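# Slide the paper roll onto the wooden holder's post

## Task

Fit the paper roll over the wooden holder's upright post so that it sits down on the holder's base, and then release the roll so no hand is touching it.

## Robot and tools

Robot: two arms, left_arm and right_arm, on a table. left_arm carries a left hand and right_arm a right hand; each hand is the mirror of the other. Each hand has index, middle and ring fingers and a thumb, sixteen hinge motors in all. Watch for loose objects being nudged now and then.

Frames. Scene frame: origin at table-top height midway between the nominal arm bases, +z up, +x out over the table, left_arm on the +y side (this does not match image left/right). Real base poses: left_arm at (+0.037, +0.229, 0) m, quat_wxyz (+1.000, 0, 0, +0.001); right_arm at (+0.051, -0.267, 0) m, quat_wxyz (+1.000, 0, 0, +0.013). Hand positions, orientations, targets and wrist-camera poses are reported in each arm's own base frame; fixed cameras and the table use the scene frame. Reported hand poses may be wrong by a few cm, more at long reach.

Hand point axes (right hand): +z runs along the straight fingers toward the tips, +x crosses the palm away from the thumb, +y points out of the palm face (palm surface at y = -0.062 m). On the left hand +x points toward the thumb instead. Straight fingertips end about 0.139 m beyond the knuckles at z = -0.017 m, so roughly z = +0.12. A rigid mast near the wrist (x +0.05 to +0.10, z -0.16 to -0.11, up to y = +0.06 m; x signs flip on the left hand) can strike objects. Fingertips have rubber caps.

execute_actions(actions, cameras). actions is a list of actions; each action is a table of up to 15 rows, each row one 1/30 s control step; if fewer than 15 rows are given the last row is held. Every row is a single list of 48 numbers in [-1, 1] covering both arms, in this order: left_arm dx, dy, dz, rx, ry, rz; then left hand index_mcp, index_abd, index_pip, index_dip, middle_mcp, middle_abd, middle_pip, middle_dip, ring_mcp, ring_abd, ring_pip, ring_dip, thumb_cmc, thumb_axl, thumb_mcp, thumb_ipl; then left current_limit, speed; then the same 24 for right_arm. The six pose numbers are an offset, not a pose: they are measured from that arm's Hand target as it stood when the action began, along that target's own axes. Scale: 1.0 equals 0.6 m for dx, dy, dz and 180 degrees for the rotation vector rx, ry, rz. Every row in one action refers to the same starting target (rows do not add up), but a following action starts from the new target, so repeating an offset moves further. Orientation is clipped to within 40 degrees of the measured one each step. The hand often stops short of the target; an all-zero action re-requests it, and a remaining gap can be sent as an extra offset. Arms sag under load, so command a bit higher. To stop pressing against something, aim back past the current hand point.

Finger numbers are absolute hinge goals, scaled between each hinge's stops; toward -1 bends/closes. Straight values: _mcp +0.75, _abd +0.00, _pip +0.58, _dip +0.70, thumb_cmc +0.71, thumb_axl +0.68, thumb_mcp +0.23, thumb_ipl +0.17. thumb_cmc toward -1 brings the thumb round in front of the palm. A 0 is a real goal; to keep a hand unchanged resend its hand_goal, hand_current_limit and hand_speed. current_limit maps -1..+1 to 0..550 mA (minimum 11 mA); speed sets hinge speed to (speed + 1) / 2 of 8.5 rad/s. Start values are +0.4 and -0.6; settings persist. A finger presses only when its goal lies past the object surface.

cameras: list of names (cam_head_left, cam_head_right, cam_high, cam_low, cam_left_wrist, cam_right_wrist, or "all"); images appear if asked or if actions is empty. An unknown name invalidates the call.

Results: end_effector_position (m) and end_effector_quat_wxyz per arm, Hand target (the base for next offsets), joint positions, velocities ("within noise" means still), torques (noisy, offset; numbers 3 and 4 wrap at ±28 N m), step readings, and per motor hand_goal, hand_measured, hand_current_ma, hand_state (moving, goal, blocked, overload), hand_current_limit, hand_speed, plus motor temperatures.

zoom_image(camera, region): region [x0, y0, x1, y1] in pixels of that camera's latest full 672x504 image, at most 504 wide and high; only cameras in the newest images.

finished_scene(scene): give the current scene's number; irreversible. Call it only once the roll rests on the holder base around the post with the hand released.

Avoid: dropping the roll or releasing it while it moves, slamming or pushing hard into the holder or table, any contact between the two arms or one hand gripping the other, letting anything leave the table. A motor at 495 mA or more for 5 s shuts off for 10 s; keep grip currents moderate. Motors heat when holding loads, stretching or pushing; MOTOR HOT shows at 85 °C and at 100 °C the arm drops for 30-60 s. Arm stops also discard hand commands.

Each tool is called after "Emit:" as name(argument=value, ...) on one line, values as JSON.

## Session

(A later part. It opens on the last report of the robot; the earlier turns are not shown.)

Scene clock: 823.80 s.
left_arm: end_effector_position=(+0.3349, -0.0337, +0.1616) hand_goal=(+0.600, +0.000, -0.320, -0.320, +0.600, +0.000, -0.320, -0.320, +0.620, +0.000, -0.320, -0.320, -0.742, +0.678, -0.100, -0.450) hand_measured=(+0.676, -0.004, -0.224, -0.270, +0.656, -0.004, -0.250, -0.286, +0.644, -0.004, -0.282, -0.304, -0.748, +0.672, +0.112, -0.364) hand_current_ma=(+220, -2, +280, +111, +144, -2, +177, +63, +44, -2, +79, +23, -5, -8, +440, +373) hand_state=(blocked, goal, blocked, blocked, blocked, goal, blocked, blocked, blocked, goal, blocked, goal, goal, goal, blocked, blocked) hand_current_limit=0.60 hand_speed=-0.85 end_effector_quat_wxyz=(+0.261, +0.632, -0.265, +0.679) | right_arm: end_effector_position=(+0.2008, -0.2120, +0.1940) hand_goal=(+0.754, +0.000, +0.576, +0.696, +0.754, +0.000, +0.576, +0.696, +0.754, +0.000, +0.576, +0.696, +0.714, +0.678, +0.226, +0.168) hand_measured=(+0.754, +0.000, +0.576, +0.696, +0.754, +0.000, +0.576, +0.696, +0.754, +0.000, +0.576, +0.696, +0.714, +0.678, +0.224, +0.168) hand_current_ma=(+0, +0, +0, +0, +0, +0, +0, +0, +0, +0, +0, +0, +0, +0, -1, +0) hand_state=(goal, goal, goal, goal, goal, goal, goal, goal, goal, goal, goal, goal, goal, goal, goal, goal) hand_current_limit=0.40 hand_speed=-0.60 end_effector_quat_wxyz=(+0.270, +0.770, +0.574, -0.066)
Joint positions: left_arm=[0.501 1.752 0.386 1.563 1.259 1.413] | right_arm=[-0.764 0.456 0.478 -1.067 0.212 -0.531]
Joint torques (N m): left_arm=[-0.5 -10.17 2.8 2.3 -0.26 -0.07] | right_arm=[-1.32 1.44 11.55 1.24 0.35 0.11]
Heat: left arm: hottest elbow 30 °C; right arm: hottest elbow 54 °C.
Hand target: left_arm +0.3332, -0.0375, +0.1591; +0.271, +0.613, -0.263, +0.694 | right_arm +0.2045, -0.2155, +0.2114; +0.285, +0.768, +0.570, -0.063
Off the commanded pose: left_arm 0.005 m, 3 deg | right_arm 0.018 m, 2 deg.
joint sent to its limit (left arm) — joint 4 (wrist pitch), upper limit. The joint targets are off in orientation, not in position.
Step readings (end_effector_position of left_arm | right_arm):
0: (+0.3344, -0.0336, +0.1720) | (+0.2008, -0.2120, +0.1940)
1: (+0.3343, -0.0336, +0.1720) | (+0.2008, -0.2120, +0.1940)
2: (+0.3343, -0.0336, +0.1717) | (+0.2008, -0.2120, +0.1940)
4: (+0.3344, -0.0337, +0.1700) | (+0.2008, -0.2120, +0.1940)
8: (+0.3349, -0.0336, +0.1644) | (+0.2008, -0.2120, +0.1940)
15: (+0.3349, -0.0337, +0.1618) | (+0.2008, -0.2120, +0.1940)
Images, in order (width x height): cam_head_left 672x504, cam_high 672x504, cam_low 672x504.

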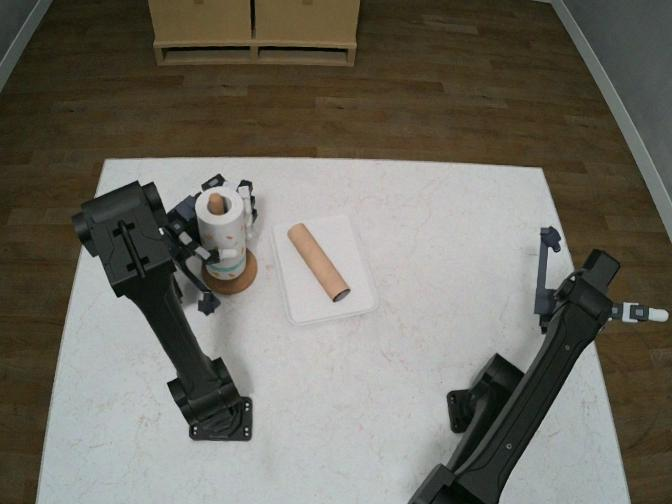

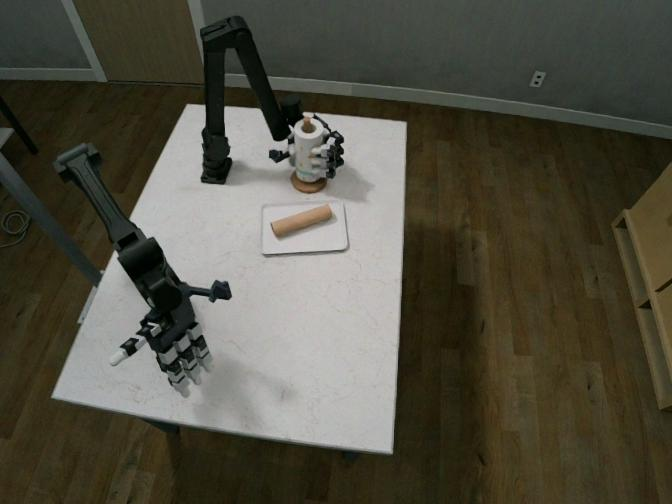

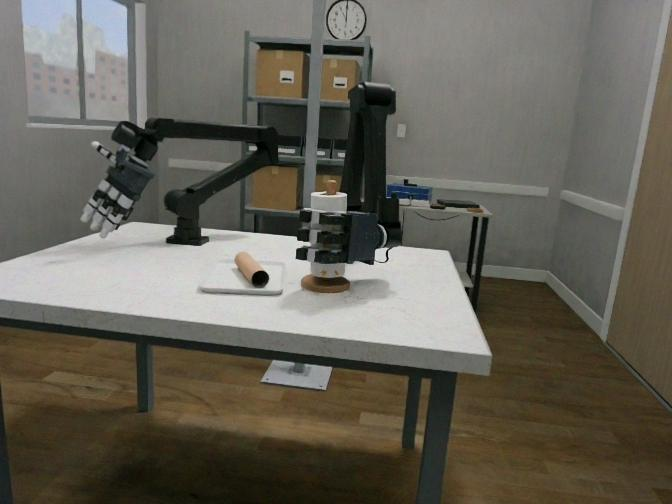

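Emit:
execute_actions(actions=[[[-0.0149,0.0005,-0.0016,0,0,0,0.6,0,-0.32,-0.32,0.6,0,-0.32,-0.32,0.62,0,-0.32,-0.32,-0.743,0.678,-0.1,-0.45,0.6,-0.85,0,0,0,0,0,0,0.754,0,0.576,0.696,0.754,0,0.576,0.696,0.754,0,0.576,0.696,0.714,0.678,0.226,0.168,0.4,-0.6]]], cameras=["cam_low","cam_high","cam_head_left"])

Emit:
zoom_image(camera="cam_low", region=[270, 130, 430, 310])

Emit:
zoom_image(camera="cam_high", region=[240, 80, 380, 220])

Scene clock: 838.53 s.
left_arm: end_effector_position=(+0.3349, -0.0340, +0.1526) hand_goal=(+0.600, +0.000, -0.320, -0.320, +0.600, +0.000, -0.320, -0.320, +0.620, +0.000, -0.320, -0.320, -0.742, +0.678, -0.100, -0.450) hand_measured=(+0.676, -0.004, -0.224, -0.270, +0.656, -0.004, -0.250, -0.286, +0.644, -0.004, -0.282, -0.304, -0.748, +0.672, +0.112, -0.364) hand_current_ma=(+220, -2, +280, +111, +144, -2, +177, +63, +44, -2, +79, +23, -5, -8, +440, +373) hand_state=(blocked, goal, blocked, blocked, blocked, goal, blocked, blocked, blocked, goal, blocked, goal, goal, goal, blocked, blocked) hand_current_limit=0.60 hand_speed=-0.85 end_effector_quat_wxyz=(+0.261, +0.635, -0.266, +0.677) | right_arm: end_effector_position=(+0.2008, -0.2120, +0.1940) hand_goal=(+0.754, +0.000, +0.576, +0.696, +0.754, +0.000, +0.576, +0.696, +0.754, +0.000, +0.576, +0.696, +0.714, +0.678, +0.226, +0.168) hand_measured=(+0.754, +0.000, +0.576, +0.696, +0.754, +0.000, +0.576, +0.696, +0.754, +0.000, +0.576, +0.696, +0.714, +0.678, +0.224, +0.168) hand_current_ma=(+0, +0, +0, +0, +0, +0, +0, +0, +0, +0, +0, +0, +0, +0, -1, +0) hand_state=(goal, goal, goal, goal, goal, goal, goal, goal, goal, goal, goal, goal, goal, goal, goal, goal) hand_current_limit=0.40 hand_speed=-0.60 end_effector_quat_wxyz=(+0.270, +0.770, +0.574, -0.066)
Joint positions: left_arm=[0.501 1.779 0.386 1.563 1.261 1.438] | right_arm=[-0.764 0.456 0.478 -1.067 0.212 -0.531]
Joint torques (N m): left_arm=[-0.44 -10.34 2.63 2.32 -0.21 -0.07] | right_arm=[0.21 1.2 11.17 1.22 0.3 0.07]
Heat: left arm: hottest elbow 30 °C; right arm: hottest elbow 54 °C.
Hand target: left_arm +0.3332, -0.0375, +0.1501; +0.271, +0.613, -0.263, +0.694 | right_arm +0.2045, -0.2155, +0.2114; +0.285, +0.768, +0.570, -0.063
Off the commanded pose: left_arm 0.005 m, 3 deg | right_arm 0.018 m, 2 deg.
joint sent to its limit (left arm) — joint 4 (wrist pitch), upper limit. The joint targets are off in orientation, not in position.
Step readings (end_effector_position of left_arm | right_arm):
0: (+0.3349, -0.0337, +0.1616) | (+0.2008, -0.2120, +0.1940)
1: (+0.3349, -0.0337, +0.1615) | (+0.2008, -0.2120, +0.1940)
2: (+0.3349, -0.0337, +0.1612) | (+0.2008, -0.2120, +0.1940)
4: (+0.3349, -0.0338, +0.1595) | (+0.2008, -0.2120, +0.1940)
8: (+0.3350, -0.0338, +0.1547) | (+0.2008, -0.2120, +0.1940)
15: (+0.3349, -0.0340, +0.1527) | (+0.2008, -0.2120, +0.1940)
Images, in order (width x height): cam_head_left 672x504, cam_high 672x504, cam_low 672x504.

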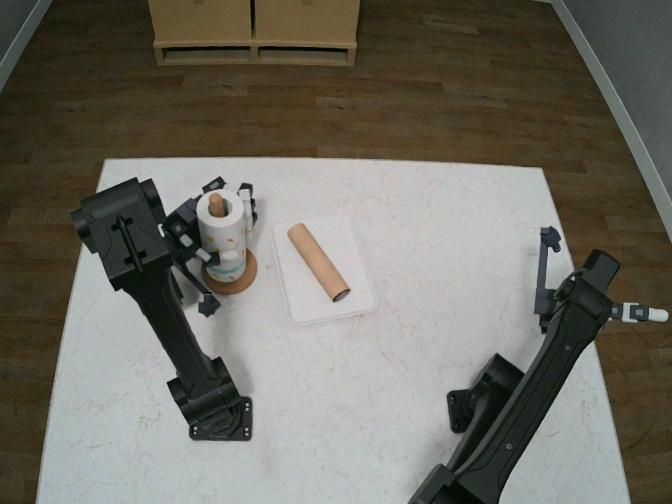

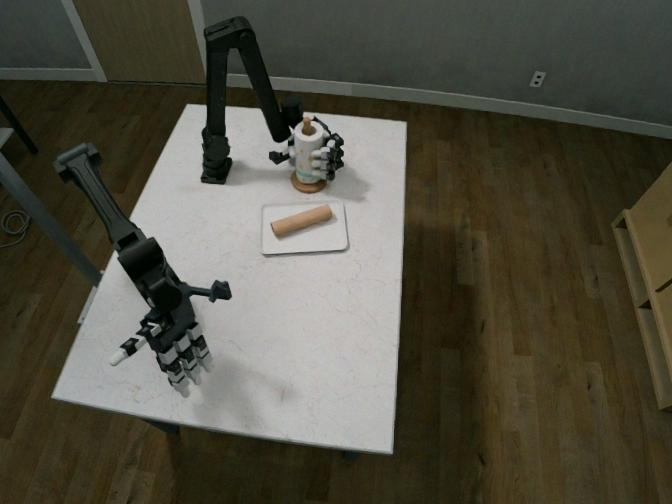

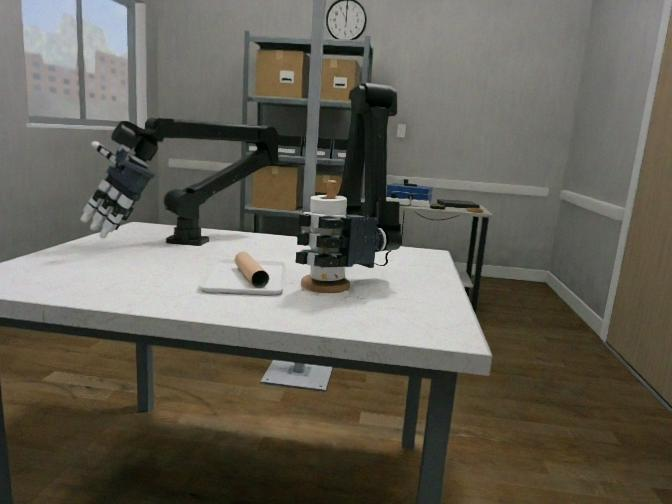

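Scaled by 2.800 from the camera's 672x504 image, which has a finer 960x720 frame.

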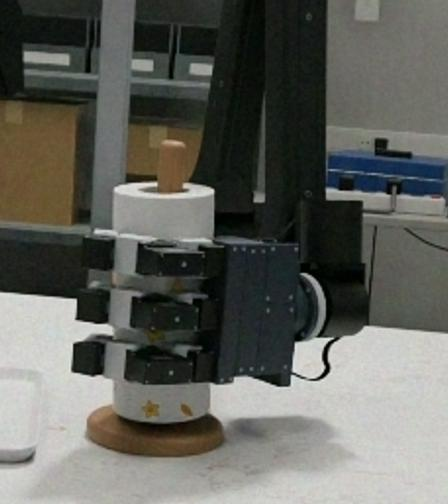

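Scaled by 3.600 from the camera's 672x504 image, which has a finer 960x720 frame.

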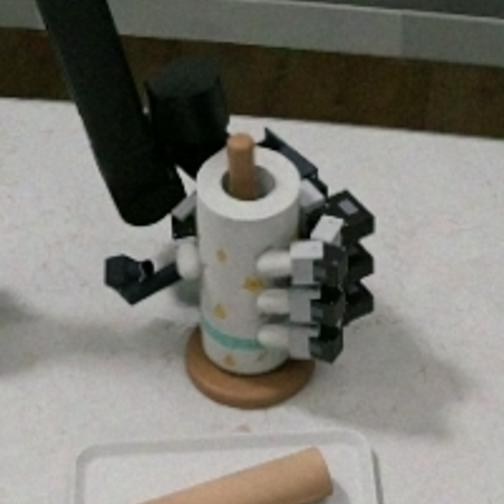

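Emit:
execute_actions(actions=[[[-0.0083,-0.0028,-0.0049,0,0,0,0.6,0,-0.32,-0.32,0.6,0,-0.32,-0.32,0.62,0,-0.32,-0.32,-0.743,0.678,-0.1,-0.45,0.6,-0.85,0,0,0,0,0,0,0.754,0,0.576,0.696,0.754,0,0.576,0.696,0.754,0,0.576,0.696,0.714,0.678,0.226,0.168,0.4,-0.6]]], cameras=["cam_low","cam_high","cam_head_left"])

Emit:
zoom_image(camera="cam_low", region=[270, 130, 430, 310])

Emit:
zoom_image(camera="cam_high", region=[240, 80, 380, 220])

Scene clock: 850.97 s.
left_arm: end_effector_position=(+0.3331, -0.0348, +0.1471) hand_goal=(+0.600, +0.000, -0.320, -0.320, +0.600, +0.000, -0.320, -0.320, +0.620, +0.000, -0.320, -0.320, -0.742, +0.678, -0.100, -0.450) hand_measured=(+0.676, -0.004, -0.224, -0.270, +0.656, -0.004, -0.250, -0.286, +0.644, -0.004, -0.282, -0.304, -0.748, +0.672, +0.112, -0.364) hand_current_ma=(+220, -2, +280, +111, +144, -2, +177, +63, +44, -2, +79, +23, -5, -8, +440, +373) hand_state=(blocked, goal, blocked, blocked, blocked, goal, blocked, blocked, blocked, goal, blocked, goal, goal, goal, blocked, blocked) hand_current_limit=0.60 hand_speed=-0.85 end_effector_quat_wxyz=(+0.264, +0.636, -0.270, +0.673) | right_arm: end_effector_position=(+0.2008, -0.2120, +0.1940) hand_goal=(+0.754, +0.000, +0.576, +0.696, +0.754, +0.000, +0.576, +0.696, +0.754, +0.000, +0.576, +0.696, +0.714, +0.678, +0.226, +0.168) hand_measured=(+0.754, +0.000, +0.576, +0.696, +0.754, +0.000, +0.576, +0.696, +0.754, +0.000, +0.576, +0.696, +0.714, +0.678, +0.224, +0.168) hand_current_ma=(+0, +0, +0, +0, +0, +0, +0, +0, +0, +0, +0, +0, +0, +0, -1, +0) hand_state=(goal, goal, goal, goal, goal, goal, goal, goal, goal, goal, goal, goal, goal, goal, goal, goal) hand_current_limit=0.40 hand_speed=-0.60 end_effector_quat_wxyz=(+0.270, +0.770, +0.574, -0.066)
Joint positions: left_arm=[0.501 1.795 0.386 1.563 1.272 1.451] | right_arm=[-0.764 0.456 0.478 -1.067 0.212 -0.531]
Joint torques (N m): left_arm=[0.26 -10.34 2.76 2.3 -0.19 -0.08] | right_arm=[-0.38 1.26 11.66 1.39 0.33 0.06]
Heat: left arm: hottest elbow 30 °C; right arm: hottest elbow 54 °C.
Hand target: left_arm +0.3328, -0.0345, +0.1448; +0.271, +0.613, -0.263, +0.694 | right_arm +0.2045, -0.2155, +0.2114; +0.285, +0.768, +0.570, -0.063
Off the commanded pose: left_arm 0.002 m, 4 deg | right_arm 0.018 m, 2 deg.
joint sent to its limit (left arm) — joint 4 (wrist pitch), upper limit. The joint targets are off in orientation, not in position.
Step readings (end_effector_position of left_arm | right_arm):
0: (+0.3349, -0.0340, +0.1526) | (+0.2008, -0.2120, +0.1940)
1: (+0.3348, -0.0340, +0.1525) | (+0.2008, -0.2120, +0.1940)
2: (+0.3345, -0.0341, +0.1523) | (+0.2008, -0.2120, +0.1940)
4: (+0.3338, -0.0344, +0.1512) | (+0.2008, -0.2120, +0.1940)
8: (+0.3333, -0.0347, +0.1484) | (+0.2008, -0.2120, +0.1940)
15: (+0.3332, -0.0347, +0.1472) | (+0.2008, -0.2120, +0.1940)
Images, in order (width x height): cam_head_left 672x504, cam_high 672x504, cam_low 672x504.

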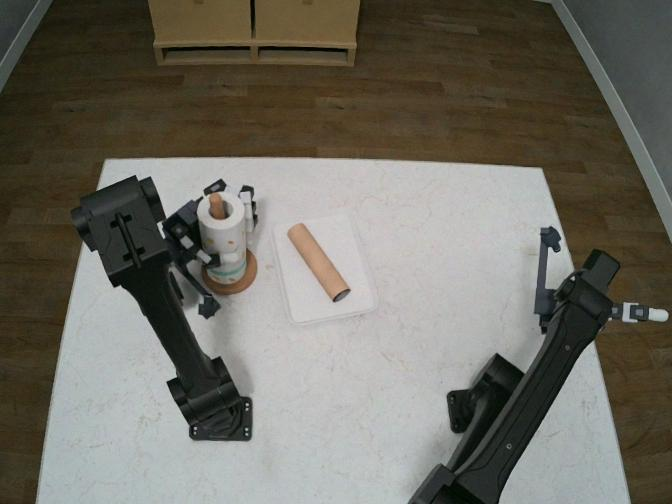

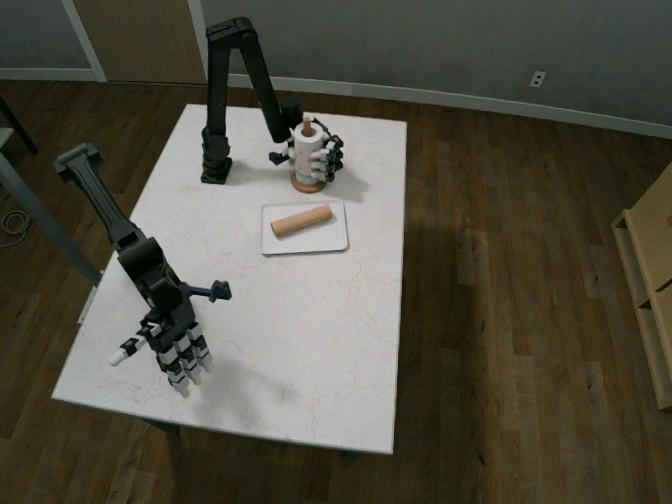

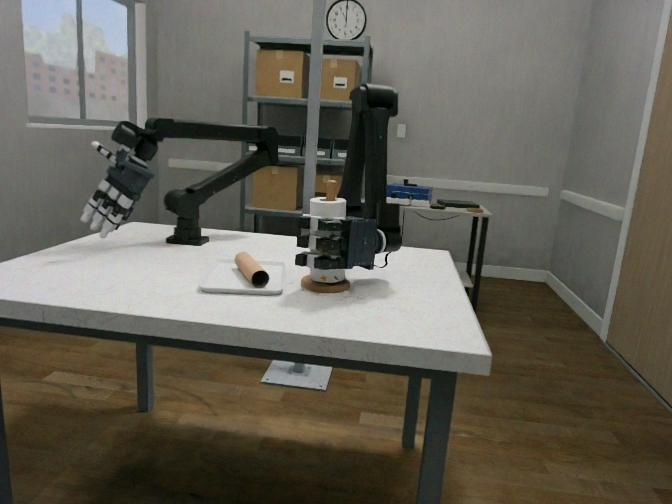

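Scaled by 2.800 from the camera's 672x504 image, which has a finer 960x720 frame.

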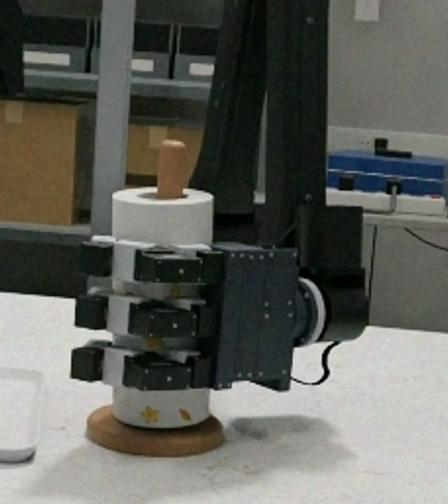

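Scaled by 3.600 from the camera's 672x504 image, which has a finer 960x720 frame.

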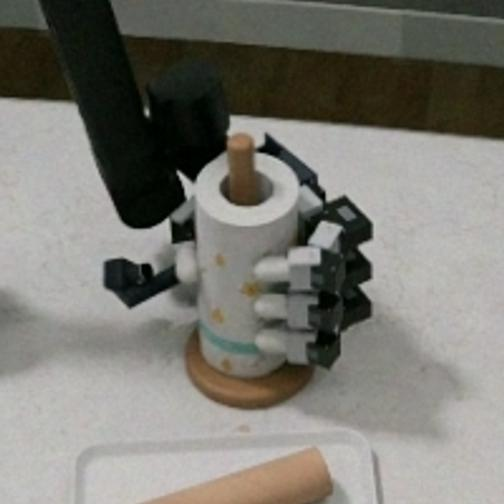

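Emit:
execute_actions(actions=[[[-0.0083,-0.0010,-0.0025,0,0,0,0.6,0,-0.32,-0.32,0.6,0,-0.32,-0.32,0.62,0,-0.32,-0.32,-0.743,0.678,-0.1,-0.45,0.6,-0.85,0,0,0,0,0,0,0.754,0,0.576,0.696,0.754,0,0.576,0.696,0.754,0,0.576,0.696,0.714,0.678,0.226,0.168,0.4,-0.6]]], cameras=["cam_low","cam_high","cam_head_left"])

Emit:
zoom_image(camera="cam_low", region=[270, 130, 430, 310])

Emit:
zoom_image(camera="cam_high", region=[240, 80, 380, 220])

Scene clock: 858.10 s.
left_arm: end_effector_position=(+0.3324, -0.0351, +0.1446) hand_goal=(+0.600, +0.000, -0.320, -0.320, +0.600, +0.000, -0.320, -0.320, +0.620, +0.000, -0.320, -0.320, -0.742, +0.678, -0.100, -0.450) hand_measured=(+0.676, -0.004, -0.224, -0.270, +0.656, -0.004, -0.250, -0.286, +0.644, -0.004, -0.282, -0.304, -0.748, +0.672, +0.112, -0.364) hand_current_ma=(+220, -2, +280, +111, +144, -2, +177, +63, +44, -2, +79, +23, -5, -8, +440, +371) hand_state=(blocked, goal, blocked, blocked, blocked, goal, blocked, blocked, blocked, goal, blocked, goal, goal, goal, blocked, blocked) hand_current_limit=0.60 hand_speed=-0.85 end_effector_quat_wxyz=(+0.264, +0.636, -0.272, +0.672) | right_arm: end_effector_position=(+0.2008, -0.2120, +0.1940) hand_goal=(+0.754, +0.000, +0.576, +0.696, +0.754, +0.000, +0.576, +0.696, +0.754, +0.000, +0.576, +0.696, +0.714, +0.678, +0.226, +0.168) hand_measured=(+0.754, +0.000, +0.576, +0.696, +0.754, +0.000, +0.576, +0.696, +0.754, +0.000, +0.576, +0.696, +0.714, +0.678, +0.224, +0.168) hand_current_ma=(+0, +0, +0, +0, +0, +0, +0, +0, +0, +0, +0, +0, +0, +0, -1, +0) hand_state=(goal, goal, goal, goal, goal, goal, goal, goal, goal, goal, goal, goal, goal, goal, goal, goal) hand_current_limit=0.40 hand_speed=-0.60 end_effector_quat_wxyz=(+0.270, +0.770, +0.574, -0.066)
Joint positions: left_arm=[0.501 1.803 0.386 1.567 1.275 1.456] | right_arm=[-0.764 0.456 0.478 -1.067 0.212 -0.531]
Joint torques (N m): left_arm=[0.62 -9.7 2.84 2.15 -0.13 0.01] | right_arm=[0.56 0.79 11.37 1.35 0.35 0.07]
Heat: left arm: hottest elbow 30 °C; right arm: hottest elbow 54 °C.
Hand target: left_arm +0.3326, -0.0333, +0.1397; +0.271, +0.613, -0.263, +0.694 | right_arm +0.2045, -0.2155, +0.2114; +0.285, +0.768, +0.570, -0.063
Off the commanded pose: left_arm 0.005 m, 4 deg | right_arm 0.018 m, 2 deg.
joint sent to its limit (left arm) — joint 4 (wrist pitch), upper limit. The joint targets are off in orientation, not in position.
Step readings (end_effector_position of left_arm | right_arm):
0: (+0.3331, -0.0348, +0.1471) | (+0.2008, -0.2120, +0.1940)
1: (+0.3331, -0.0348, +0.1471) | (+0.2008, -0.2120, +0.1940)
2: (+0.3330, -0.0349, +0.1469) | (+0.2008, -0.2120, +0.1940)
4: (+0.3326, -0.0350, +0.1458) | (+0.2008, -0.2120, +0.1940)
8: (+0.3325, -0.0351, +0.1445) | (+0.2008, -0.2120, +0.1940)
15: (+0.3324, -0.0351, +0.1446) | (+0.2008, -0.2120, +0.1940)
Images, in order (width x height): cam_head_left 672x504, cam_high 672x504, cam_low 672x504.

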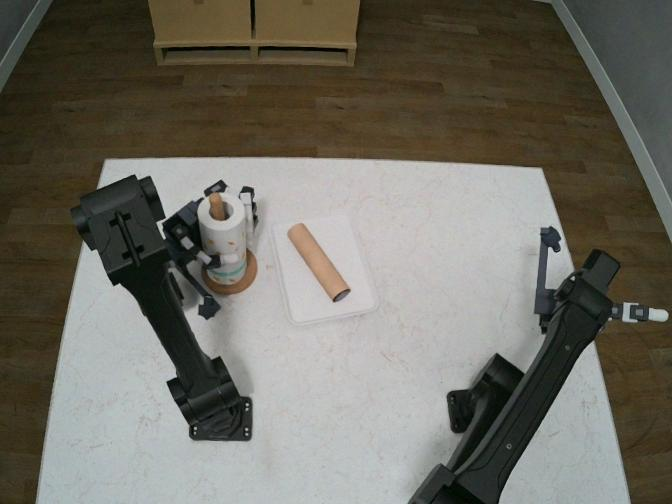

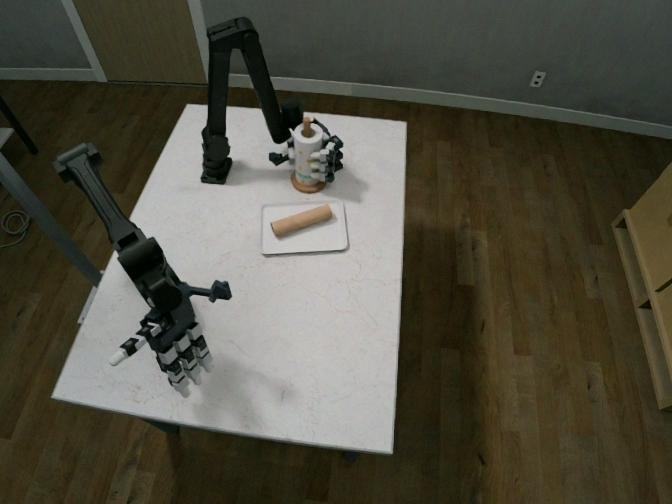

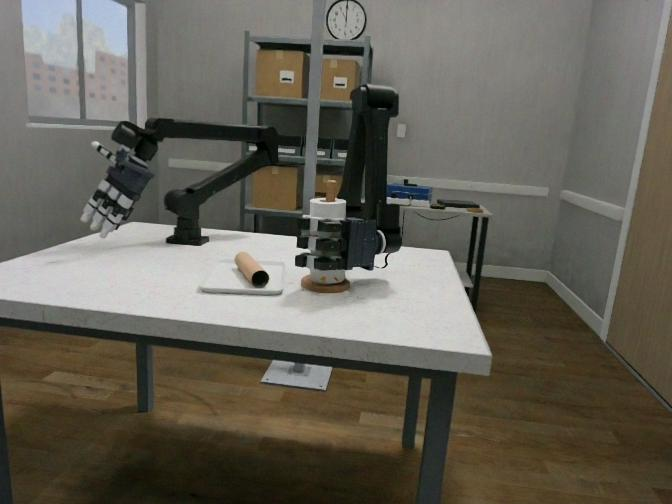

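Scaled by 2.800 from the camera's 672x504 image, which has a finer 960x720 frame.

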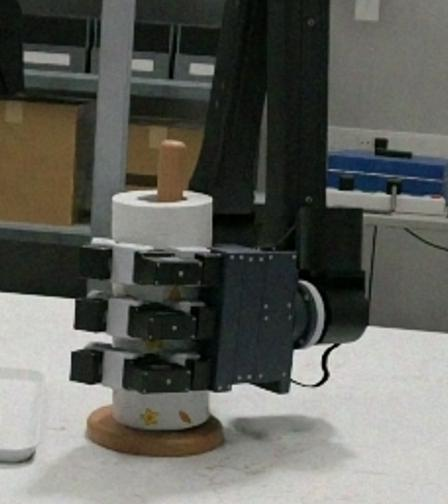

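Scaled by 3.600 from the camera's 672x504 image, which has a finer 960x720 frame.

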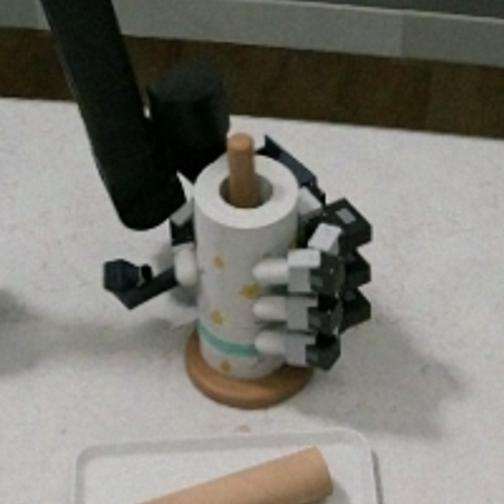

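Emit:
execute_actions(actions=[[[0.006,0,0.0007,0,0,0,0.676,0,-0.224,-0.27,0.656,0,-0.25,-0.286,0.644,0,-0.282,-0.304,-0.743,0.678,0.112,-0.364,0.4,-0.9,0,0,0,0,0,0,0.754,0,0.576,0.696,0.754,0,0.576,0.696,0.754,0,0.576,0.696,0.714,0.678,0.226,0.168,0.4,-0.6]],[[0,0,0,0,0,0,0.69,0,-0.19,-0.25,0.67,0,-0.21,-0.26,0.66,0,-0.24,-0.28,-0.743,0.678,0.17,-0.3,0.4,-0.9,0,0,0,0,0,0,0.754,0,0.576,0.696,0.754,0,0.576,0.696,0.754,0,0.576,0.696,0.714,0.678,0.226,0.168,0.4,-0.6]]], cameras=["cam_low","cam_high"])

Emit:
zoom_image(camera="cam_low", region=[270, 130, 430, 310])

Scene clock: 865.87 s.
left_arm: end_effector_position=(+0.3323, -0.0351, +0.1446) hand_goal=(+0.690, +0.000, -0.190, -0.250, +0.670, +0.000, -0.210, -0.260, +0.660, +0.000, -0.240, -0.280, -0.742, +0.678, +0.170, -0.300) hand_measured=(+0.688, -0.004, -0.192, -0.250, +0.668, -0.004, -0.212, -0.262, +0.658, -0.004, -0.242, -0.282, -0.748, +0.674, +0.168, -0.302) hand_current_ma=(-1, -2, -2, +0, -1, -2, -2, -2, -1, -2, -2, -1, -6, -6, -1, -1) hand_state=(goal, goal, goal, goal, goal, goal, goal, goal, goal, goal, goal, goal, goal, goal, goal, goal) hand_current_limit=0.40 hand_speed=-0.90 end_effector_quat_wxyz=(+0.264, +0.636, -0.272, +0.672) | right_arm: end_effector_position=(+0.2008, -0.2120, +0.1940) hand_goal=(+0.754, +0.000, +0.576, +0.696, +0.754, +0.000, +0.576, +0.696, +0.754, +0.000, +0.576, +0.696, +0.714, +0.678, +0.226, +0.168) hand_measured=(+0.754, +0.000, +0.576, +0.696, +0.754, +0.000, +0.576, +0.696, +0.754, +0.000, +0.576, +0.696, +0.714, +0.678, +0.224, +0.168) hand_current_ma=(+0, +0, +0, +0, +0, +0, +0, +0, +0, +0, +0, +0, +0, +0, -1, +0) hand_state=(goal, goal, goal, goal, goal, goal, goal, goal, goal, goal, goal, goal, goal, goal, goal, goal) hand_current_limit=0.40 hand_speed=-0.60 end_effector_quat_wxyz=(+0.270, +0.770, +0.574, -0.066)
Joint positions: left_arm=[0.501 1.803 0.386 1.567 1.276 1.456] | right_arm=[-0.764 0.456 0.478 -1.067 0.212 -0.531]
Joint torques (N m): left_arm=[0.56 -10.7 2.8 2.17 -0.18 -0.09] | right_arm=[0.15 1.08 11.55 1.33 0.32 0.11]
Heat: left arm: hottest elbow 30 °C; right arm: hottest elbow 54 °C.
Hand target: left_arm +0.3326, -0.0334, +0.1434; +0.271, +0.613, -0.263, +0.694 | right_arm +0.2045, -0.2155, +0.2114; +0.285, +0.768, +0.570, -0.063
Off the commanded pose: left_arm 0.002 m, 4 deg | right_arm 0.018 m, 2 deg.
joint sent to its limit (left arm) — joint 4 (wrist pitch), upper limit. The joint targets are off in orientation, not in position.
Step readings (end_effector_position of left_arm | right_arm):
0: (+0.3324, -0.0351, +0.1446) | (+0.2008, -0.2120, +0.1940)
1: (+0.3324, -0.0351, +0.1446) | (+0.2008, -0.2120, +0.1940)
2: (+0.3324, -0.0351, +0.1446) | (+0.2008, -0.2120, +0.1940)
4: (+0.3324, -0.0351, +0.1446) | (+0.2008, -0.2120, +0.1940)
8: (+0.3324, -0.0351, +0.1446) | (+0.2008, -0.2120, +0.1940)
15: (+0.3324, -0.0351, +0.1446) | (+0.2008, -0.2120, +0.1940)
16: (+0.3324, -0.0351, +0.1446) | (+0.2008, -0.2120, +0.1940)
17: (+0.3324, -0.0351, +0.1446) | (+0.2008, -0.2120, +0.1940)
19: (+0.3323, -0.0351, +0.1446) | (+0.2008, -0.2120, +0.1940)
23: (+0.3323, -0.0351, +0.1446) | (+0.2008, -0.2120, +0.1940)
30: (+0.3323, -0.0351, +0.1446) | (+0.2008, -0.2120, +0.1940)
Images, in order (width x height): cam_high 672x504, cam_low 672x504.

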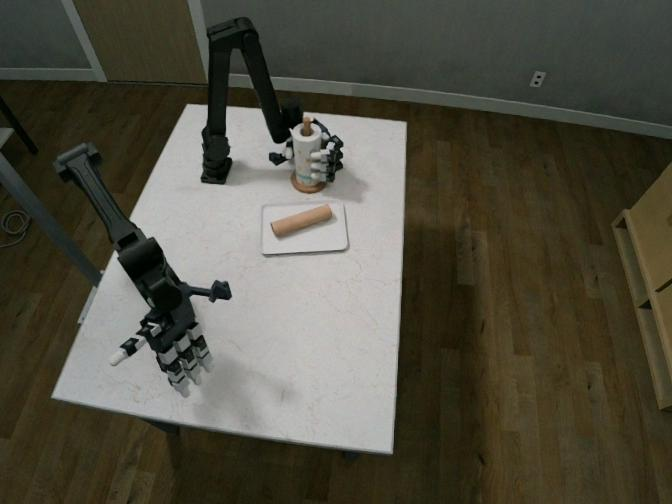

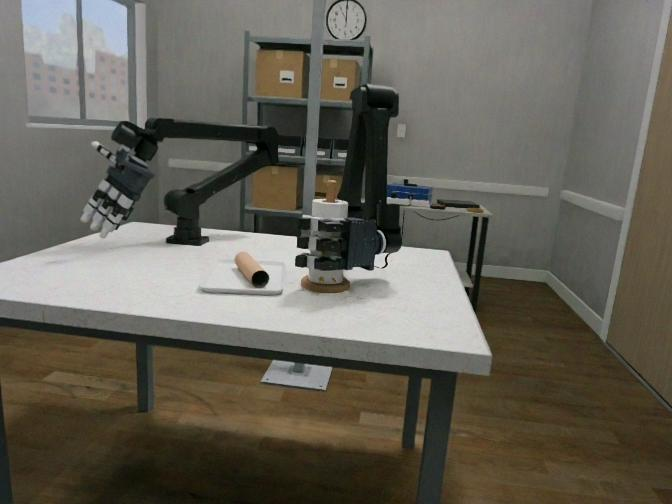

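Scaled by 2.800 from the camera's 672x504 image, which has a finer 960x720 frame.

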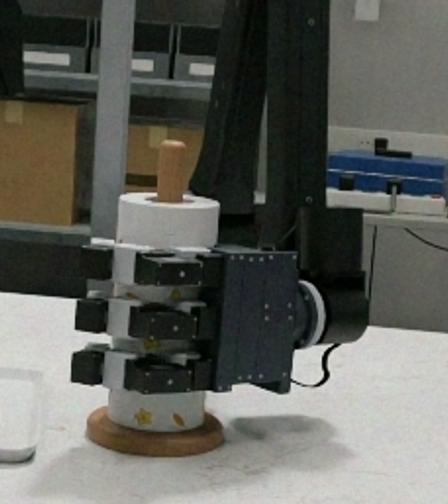

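Released gently; the roll straightened and seated. Now open.

Emit:
execute_actions(actions=[[[0,0,0,0,0,0,0.72,0,-0.06,-0.06,0.72,0,-0.06,-0.06,0.72,0,-0.06,-0.06,-0.743,0.678,0.226,-0.15,0.4,-0.8,0,0,0,0,0,0,0.754,0,0.576,0.696,0.754,0,0.576,0.696,0.754,0,0.576,0.696,0.714,0.678,0.226,0.168,0.4,-0.6]],[[0,0,0,0,0,0,0.754,0,0.3,0.3,0.754,0,0.3,0.3,0.754,0,0.3,0.3,-0.743,0.678,0.226,0.168,0.4,-0.7,0,0,0,0,0,0,0.754,0,0.576,0.696,0.754,0,0.576,0.696,0.754,0,0.576,0.696,0.714,0.678,0.226,0.168,0.4,-0.6]],[[0,0,0,0,0,0,0.754,0,0.576,0.696,0.754,0,0.576,0.696,0.754,0,0.576,0.696,-0.3,0.678,0.226,0.168,0.4,-0.6,0,0,0,0,0,0,0.754,0,0.576,0.696,0.754,0,0.576,0.696,0.754,0,0.576,0.696,0.714,0.678,0.226,0.168,0.4,-0.6]]], cameras=["cam_low","cam_high","cam_head_left"])

Emit:
zoom_image(camera="cam_low", region=[270, 130, 430, 310])

Scene clock: 877.23 s.
left_arm: end_effector_position=(+0.3321, -0.0352, +0.1446) hand_goal=(+0.754, +0.000, +0.576, +0.696, +0.754, +0.000, +0.576, +0.696, +0.754, +0.000, +0.576, +0.696, -0.300, +0.678, +0.226, +0.168) hand_measured=(+0.752, -0.004, +0.574, +0.694, +0.752, -0.004, +0.574, +0.694, +0.752, -0.004, +0.574, +0.694, -0.320, +0.676, +0.224, +0.166) hand_current_ma=(-2, -2, -2, -2, -1, -2, -2, -2, -1, -2, -2, -2, -30, -2, -1, -2) hand_state=(goal, goal, goal, goal, goal, goal, goal, goal, goal, goal, goal, goal, goal, goal, goal, goal) hand_current_limit=0.40 hand_speed=-0.60 end_effector_quat_wxyz=(+0.265, +0.636, -0.272, +0.672) | right_arm: end_effector_position=(+0.2008, -0.2120, +0.1940) hand_goal=(+0.754, +0.000, +0.576, +0.696, +0.754, +0.000, +0.576, +0.696, +0.754, +0.000, +0.576, +0.696, +0.714, +0.678, +0.226, +0.168) hand_measured=(+0.754, +0.000, +0.576, +0.696, +0.754, +0.000, +0.576, +0.696, +0.754, +0.000, +0.576, +0.696, +0.714, +0.678, +0.224, +0.168) hand_current_ma=(+0, +0, +0, +0, +0, +0, +0, +0, +0, +0, +0, +0, +0, +0, -1, +0) hand_state=(goal, goal, goal, goal, goal, goal, goal, goal, goal, goal, goal, goal, goal, goal, goal, goal) hand_current_limit=0.40 hand_speed=-0.60 end_effector_quat_wxyz=(+0.270, +0.770, +0.574, -0.066)
Joint positions: left_arm=[0.501 1.803 0.386 1.567 1.277 1.456] | right_arm=[-0.764 0.456 0.478 -1.067 0.212 -0.531]
Joint torques (N m): left_arm=[0.56 -10.81 2.85 2.24 -0.23 -0.04] | right_arm=[-0.32 1.14 11.4 1.55 0.38 0.11]
Heat: left arm: hottest elbow 30 °C; right arm: hottest elbow 54 °C.
Hand target: left_arm +0.3326, -0.0334, +0.1434; +0.271, +0.613, -0.263, +0.694 | right_arm +0.2045, -0.2155, +0.2114; +0.285, +0.768, +0.570, -0.063
Off the commanded pose: left_arm 0.002 m, 4 deg | right_arm 0.018 m, 2 deg.
joint sent to its limit (left arm) — joint 4 (wrist pitch), upper limit. The joint targets are off in orientation, not in position.
Step readings (end_effector_position of left_arm | right_arm):
0: (+0.3323, -0.0351, +0.1446) | (+0.2008, -0.2120, +0.1940)
1: (+0.3323, -0.0352, +0.1446) | (+0.2008, -0.2120, +0.1940)
2: (+0.3323, -0.0352, +0.1446) | (+0.2008, -0.2120, +0.1940)
4: (+0.3323, -0.0352, +0.1446) | (+0.2008, -0.2120, +0.1940)
8: (+0.3323, -0.0352, +0.1446) | (+0.2008, -0.2120, +0.1940)
15: (+0.3323, -0.0352, +0.1446) | (+0.2008, -0.2120, +0.1940)
16: (+0.3321, -0.0352, +0.1446) | (+0.2008, -0.2120, +0.1940)
17: (+0.3321, -0.0352, +0.1446) | (+0.2008, -0.2120, +0.1940)
19: (+0.3321, -0.0352, +0.1446) | (+0.2008, -0.2120, +0.1940)
23: (+0.3321, -0.0352, +0.1446) | (+0.2008, -0.2120, +0.1940)
30: (+0.3321, -0.0352, +0.1446) | (+0.2008, -0.2120, +0.1940)
31: (+0.3321, -0.0352, +0.1446) | (+0.2008, -0.2120, +0.1940)
32: (+0.3321, -0.0352, +0.1446) | (+0.2008, -0.2120, +0.1940)
34: (+0.3321, -0.0352, +0.1446) | (+0.2008, -0.2120, +0.1940)
38: (+0.3321, -0.0352, +0.1446) | (+0.2008, -0.2120, +0.1940)
45: (+0.3321, -0.0352, +0.1446) | (+0.2008, -0.2120, +0.1940)
Images, in order (width x height): cam_head_left 672x504, cam_high 672x504, cam_low 672x504.

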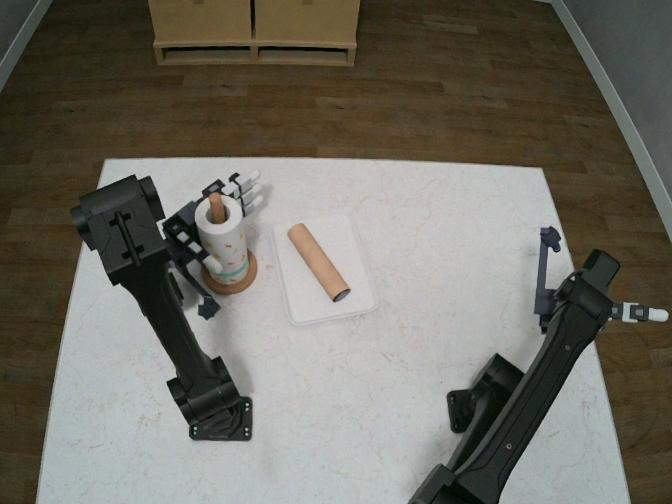

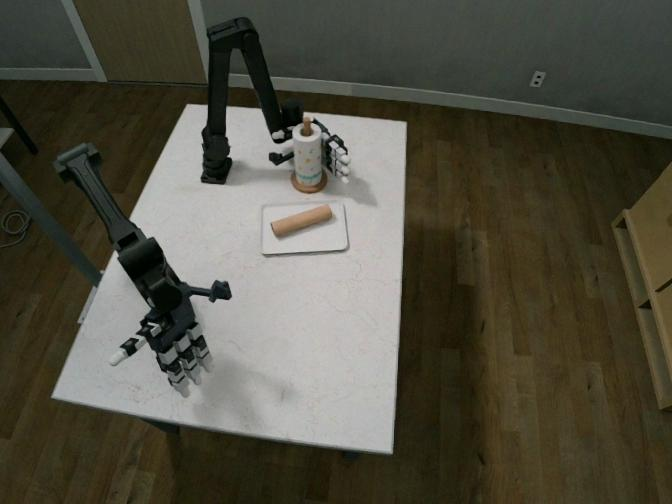

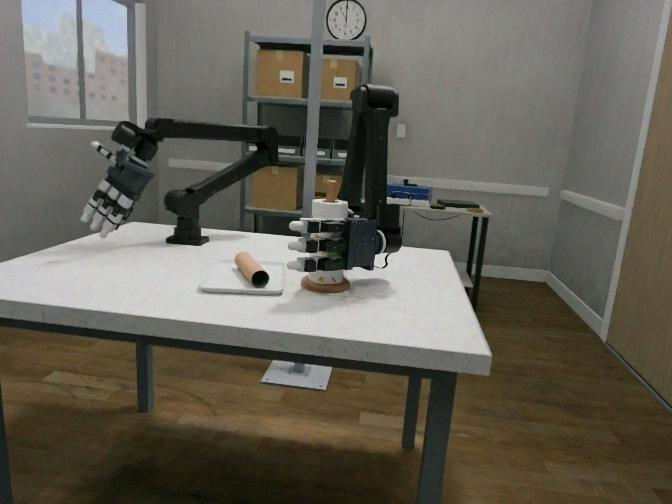

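Scaled by 2.800 from the camera's 672x504 image, which has a finer 960x720 frame.

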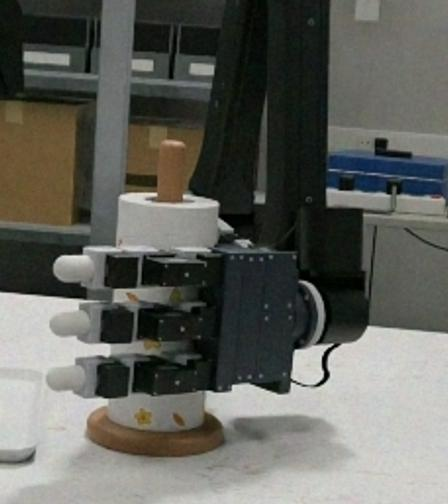

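Emit:
execute_actions(actions=[[[0.01,-0.02,0,0,0,0,0.754,0,0.576,0.696,0.754,0,0.576,0.696,0.754,0,0.576,0.696,0.714,0.678,0.226,0.168,0.4,-0.6,0,0,0,0,0,0,0.754,0,0.576,0.696,0.754,0,0.576,0.696,0.754,0,0.576,0.696,0.714,0.678,0.226,0.168,0.4,-0.6]],[[0.05,-0.025,-0.02,0,0,0,0.754,0,0.576,0.696,0.754,0,0.576,0.696,0.754,0,0.576,0.696,0.714,0.678,0.226,0.168,0.4,-0.6,0,0,0,0,0,0,0.754,0,0.576,0.696,0.754,0,0.576,0.696,0.754,0,0.576,0.696,0.714,0.678,0.226,0.168,0.4,-0.6]]], cameras=["cam_low","cam_high","cam_head_left"])

Scene clock: 889.83 s.
left_arm: end_effector_position=(+0.3335, -0.0109, +0.1726) hand_goal=(+0.754, +0.000, +0.576, +0.696, +0.754, +0.000, +0.576, +0.696, +0.754, +0.000, +0.576, +0.696, +0.714, +0.678, +0.226, +0.168) hand_measured=(+0.752, -0.004, +0.574, +0.694, +0.752, -0.004, +0.574, +0.694, +0.752, -0.004, +0.574, +0.694, +0.712, +0.676, +0.224, +0.166) hand_current_ma=(-1, -2, -2, -2, -1, -2, -2, -2, -1, -2, -1, -2, -1, -2, -1, -1) hand_state=(goal, goal, goal, goal, goal, goal, goal, goal, goal, goal, goal, goal, goal, goal, goal, goal) hand_current_limit=0.40 hand_speed=-0.60 end_effector_quat_wxyz=(+0.275, +0.635, -0.260, +0.673) | right_arm: end_effector_position=(+0.2008, -0.2120, +0.1940) hand_goal=(+0.754, +0.000, +0.576, +0.696, +0.754, +0.000, +0.576, +0.696, +0.754, +0.000, +0.576, +0.696, +0.714, +0.678, +0.226, +0.168) hand_measured=(+0.754, +0.000, +0.576, +0.696, +0.754, +0.000, +0.576, +0.696, +0.754, +0.000, +0.576, +0.696, +0.714, +0.678, +0.224, +0.168) hand_current_ma=(+0, +0, +0, +0, +0, +0, +0, +0, +0, +0, +0, +0, +0, +0, -1, +0) hand_state=(goal, goal, goal, goal, goal, goal, goal, goal, goal, goal, goal, goal, goal, goal, goal, goal) hand_current_limit=0.40 hand_speed=-0.60 end_effector_quat_wxyz=(+0.270, +0.770, +0.574, -0.066)
Joint positions: left_arm=[0.564 1.741 0.42 1.567 1.333 1.332] | right_arm=[-0.764 0.456 0.478 -1.067 0.212 -0.531]
Joint torques (N m): left_arm=[0.91 -11.99 5.11 2.17 -0.29 -0.08] | right_arm=[0.62 0.56 11.4 0.95 0.32 0.02]
Heat: left arm: hottest elbow 29 °C; right arm: hottest elbow 54 °C.
Hand target: left_arm +0.3393, -0.0038, +0.1787; +0.271, +0.613, -0.263, +0.694 | right_arm +0.2045, -0.2155, +0.2114; +0.285, +0.768, +0.570, -0.063
Off the commanded pose: left_arm 0.011 m, 4 deg | right_arm 0.018 m, 2 deg.
joint sent to its limit (left arm) — joint 4 (wrist pitch), upper limit. The joint targets are off in orientation, not in position.
Step readings (end_effector_position of left_arm | right_arm):
0: (+0.3321, -0.0352, +0.1446) | (+0.2008, -0.2120, +0.1940)
1: (+0.3321, -0.0352, +0.1446) | (+0.2008, -0.2120, +0.1940)
2: (+0.3320, -0.0353, +0.1446) | (+0.2008, -0.2120, +0.1940)
4: (+0.3315, -0.0352, +0.1448) | (+0.2008, -0.2120, +0.1940)
8: (+0.3315, -0.0337, +0.1456) | (+0.2008, -0.2120, +0.1940)
15: (+0.3334, -0.0323, +0.1469) | (+0.2008, -0.2120, +0.1940)
16: (+0.3333, -0.0322, +0.1470) | (+0.2008, -0.2120, +0.1940)
17: (+0.3322, -0.0317, +0.1476) | (+0.2008, -0.2120, +0.1940)
19: (+0.3304, -0.0276, +0.1509) | (+0.2008, -0.2120, +0.1940)
23: (+0.3319, -0.0163, +0.1632) | (+0.2008, -0.2120, +0.1940)
30: (+0.3333, -0.0111, +0.1717) | (+0.2008, -0.2120, +0.1940)
Images, in order (width x height): cam_head_left 672x504, cam_high 672x504, cam_low 672x504.

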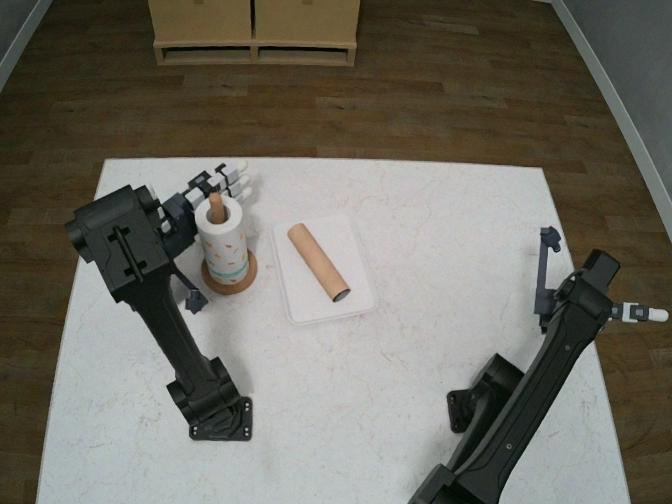

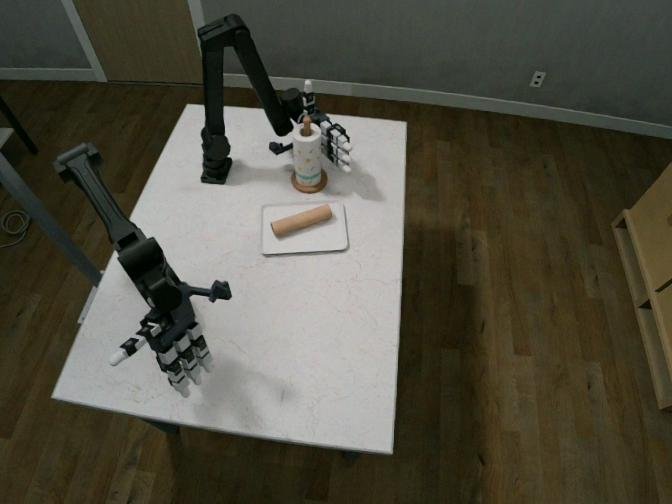

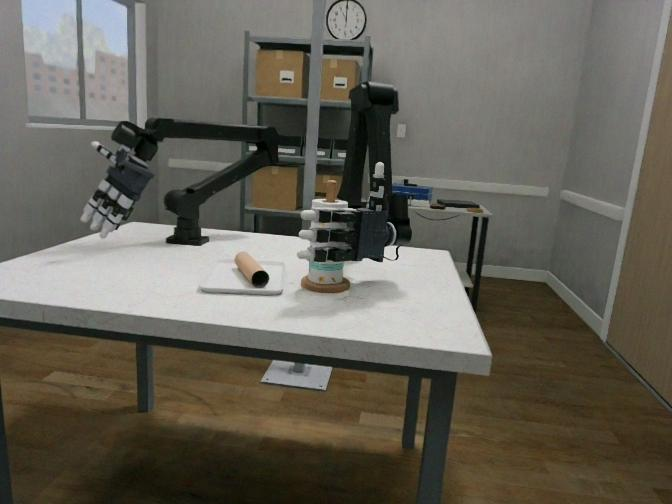

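Emit:
execute_actions(actions=[[[0.04,-0.06,-0.08,0,0,0,0.754,0,0.576,0.696,0.754,0,0.576,0.696,0.754,0,0.576,0.696,0.714,0.678,0.226,0.168,0.4,-0.6,0,0,0,0,0,0,0.754,0,0.576,0.696,0.754,0,0.576,0.696,0.754,0,0.576,0.696,0.714,0.678,0.226,0.168,0.4,-0.6]]], cameras=["cam_low","cam_high","cam_head_left"])

Emit:
zoom_image(camera="cam_low", region=[270, 130, 430, 310])

Scene clock: 897.60 s.
left_arm: end_effector_position=(+0.3233, +0.0495, +0.1914) hand_goal=(+0.754, +0.000, +0.576, +0.696, +0.754, +0.000, +0.576, +0.696, +0.754, +0.000, +0.576, +0.696, +0.714, +0.678, +0.226, +0.168) hand_measured=(+0.754, -0.004, +0.574, +0.694, +0.754, -0.004, +0.574, +0.694, +0.754, -0.004, +0.574, +0.694, +0.712, +0.676, +0.224, +0.166) hand_current_ma=(+0, -2, -1, -2, +0, -2, -1, -2, +0, -2, -1, -1, -1, -2, -1, -1) hand_state=(goal, goal, goal, goal, goal, goal, goal, goal, goal, goal, goal, goal, goal, goal, goal, goal) hand_current_limit=0.40 hand_speed=-0.60 end_effector_quat_wxyz=(+0.268, +0.648, -0.255, +0.665) | right_arm: end_effector_position=(+0.2008, -0.2120, +0.1940) hand_goal=(+0.754, +0.000, +0.576, +0.696, +0.754, +0.000, +0.576, +0.696, +0.754, +0.000, +0.576, +0.696, +0.714, +0.678, +0.226, +0.168) hand_measured=(+0.754, +0.000, +0.576, +0.696, +0.754, +0.000, +0.576, +0.696, +0.754, +0.000, +0.576, +0.696, +0.714, +0.678, +0.224, +0.168) hand_current_ma=(+0, +0, +0, +0, +0, +0, +0, +0, +0, +0, +0, +0, +0, +0, -1, +0) hand_state=(goal, goal, goal, goal, goal, goal, goal, goal, goal, goal, goal, goal, goal, goal, goal, goal) hand_current_limit=0.40 hand_speed=-0.60 end_effector_quat_wxyz=(+0.270, +0.770, +0.574, -0.066)
Joint positions: left_arm=[0.733 1.711 0.494 1.567 1.486 1.214] | right_arm=[-0.764 0.456 0.478 -1.067 0.212 -0.531]
Joint torques (N m): left_arm=[0.73 -12.69 5.89 1.94 -0.42 -0.08] | right_arm=[-0.09 1.32 11.34 1.26 0.29 0.1]
Heat: left arm: hottest elbow 30 °C; right arm: hottest elbow 54 °C.
Hand target: left_arm +0.3280, +0.0567, +0.1984; +0.271, +0.613, -0.263, +0.694 | right_arm +0.2045, -0.2155, +0.2114; +0.285, +0.768, +0.570, -0.063
Off the commanded pose: left_arm 0.011 m, 5 deg | right_arm 0.018 m, 2 deg.
joint sent to its limit (left arm) — joint 4 (wrist pitch), upper limit. The joint targets are off in orientation, not in position.
Step readings (end_effector_position of left_arm | right_arm):
0: (+0.3335, -0.0109, +0.1727) | (+0.2008, -0.2120, +0.1940)
1: (+0.3327, -0.0106, +0.1726) | (+0.2008, -0.2120, +0.1940)
2: (+0.3297, -0.0087, +0.1726) | (+0.2008, -0.2120, +0.1940)
4: (+0.3233, +0.0019, +0.1735) | (+0.2008, -0.2120, +0.1940)
8: (+0.3231, +0.0357, +0.1818) | (+0.2008, -0.2120, +0.1940)
15: (+0.3232, +0.0493, +0.1902) | (+0.2008, -0.2120, +0.1940)
Images, in order (width x height): cam_head_left 672x504, cam_high 672x504, cam_low 672x504.

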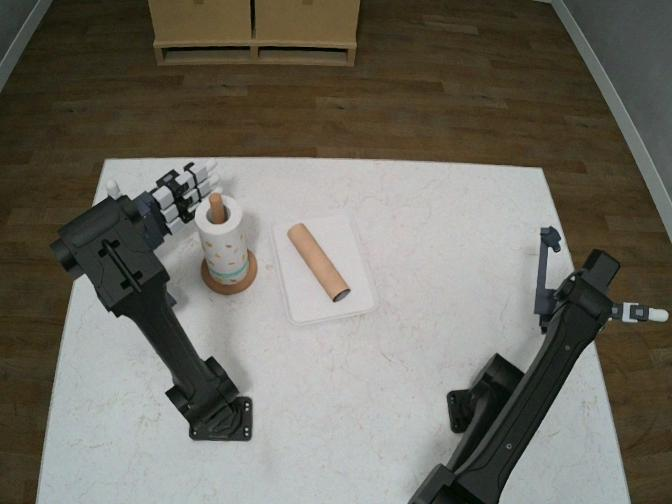

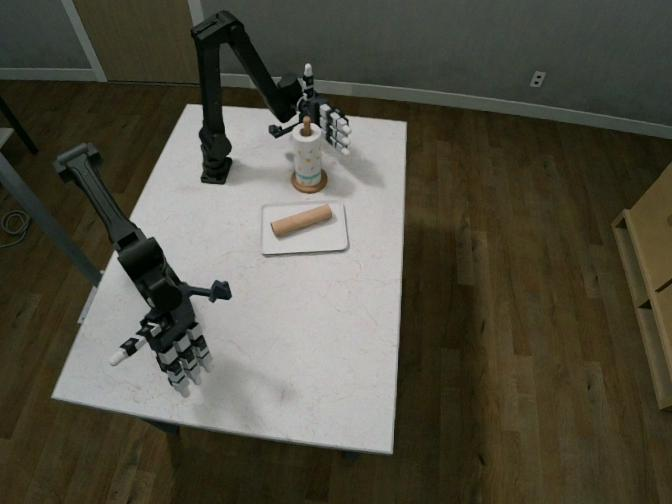

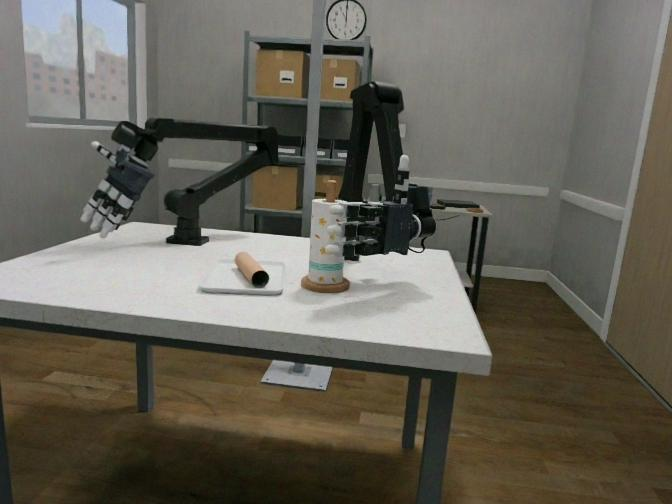

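Scaled by 2.800 from the camera's 672x504 image, which has a finer 960x720 frame.

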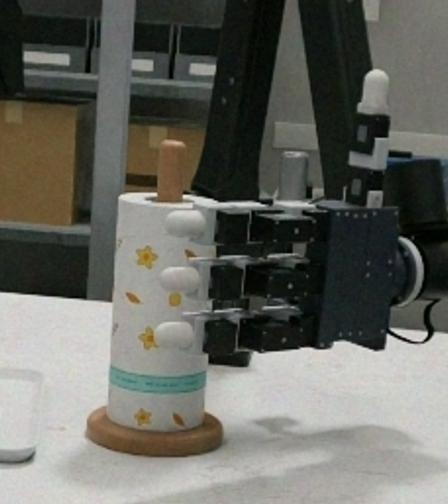

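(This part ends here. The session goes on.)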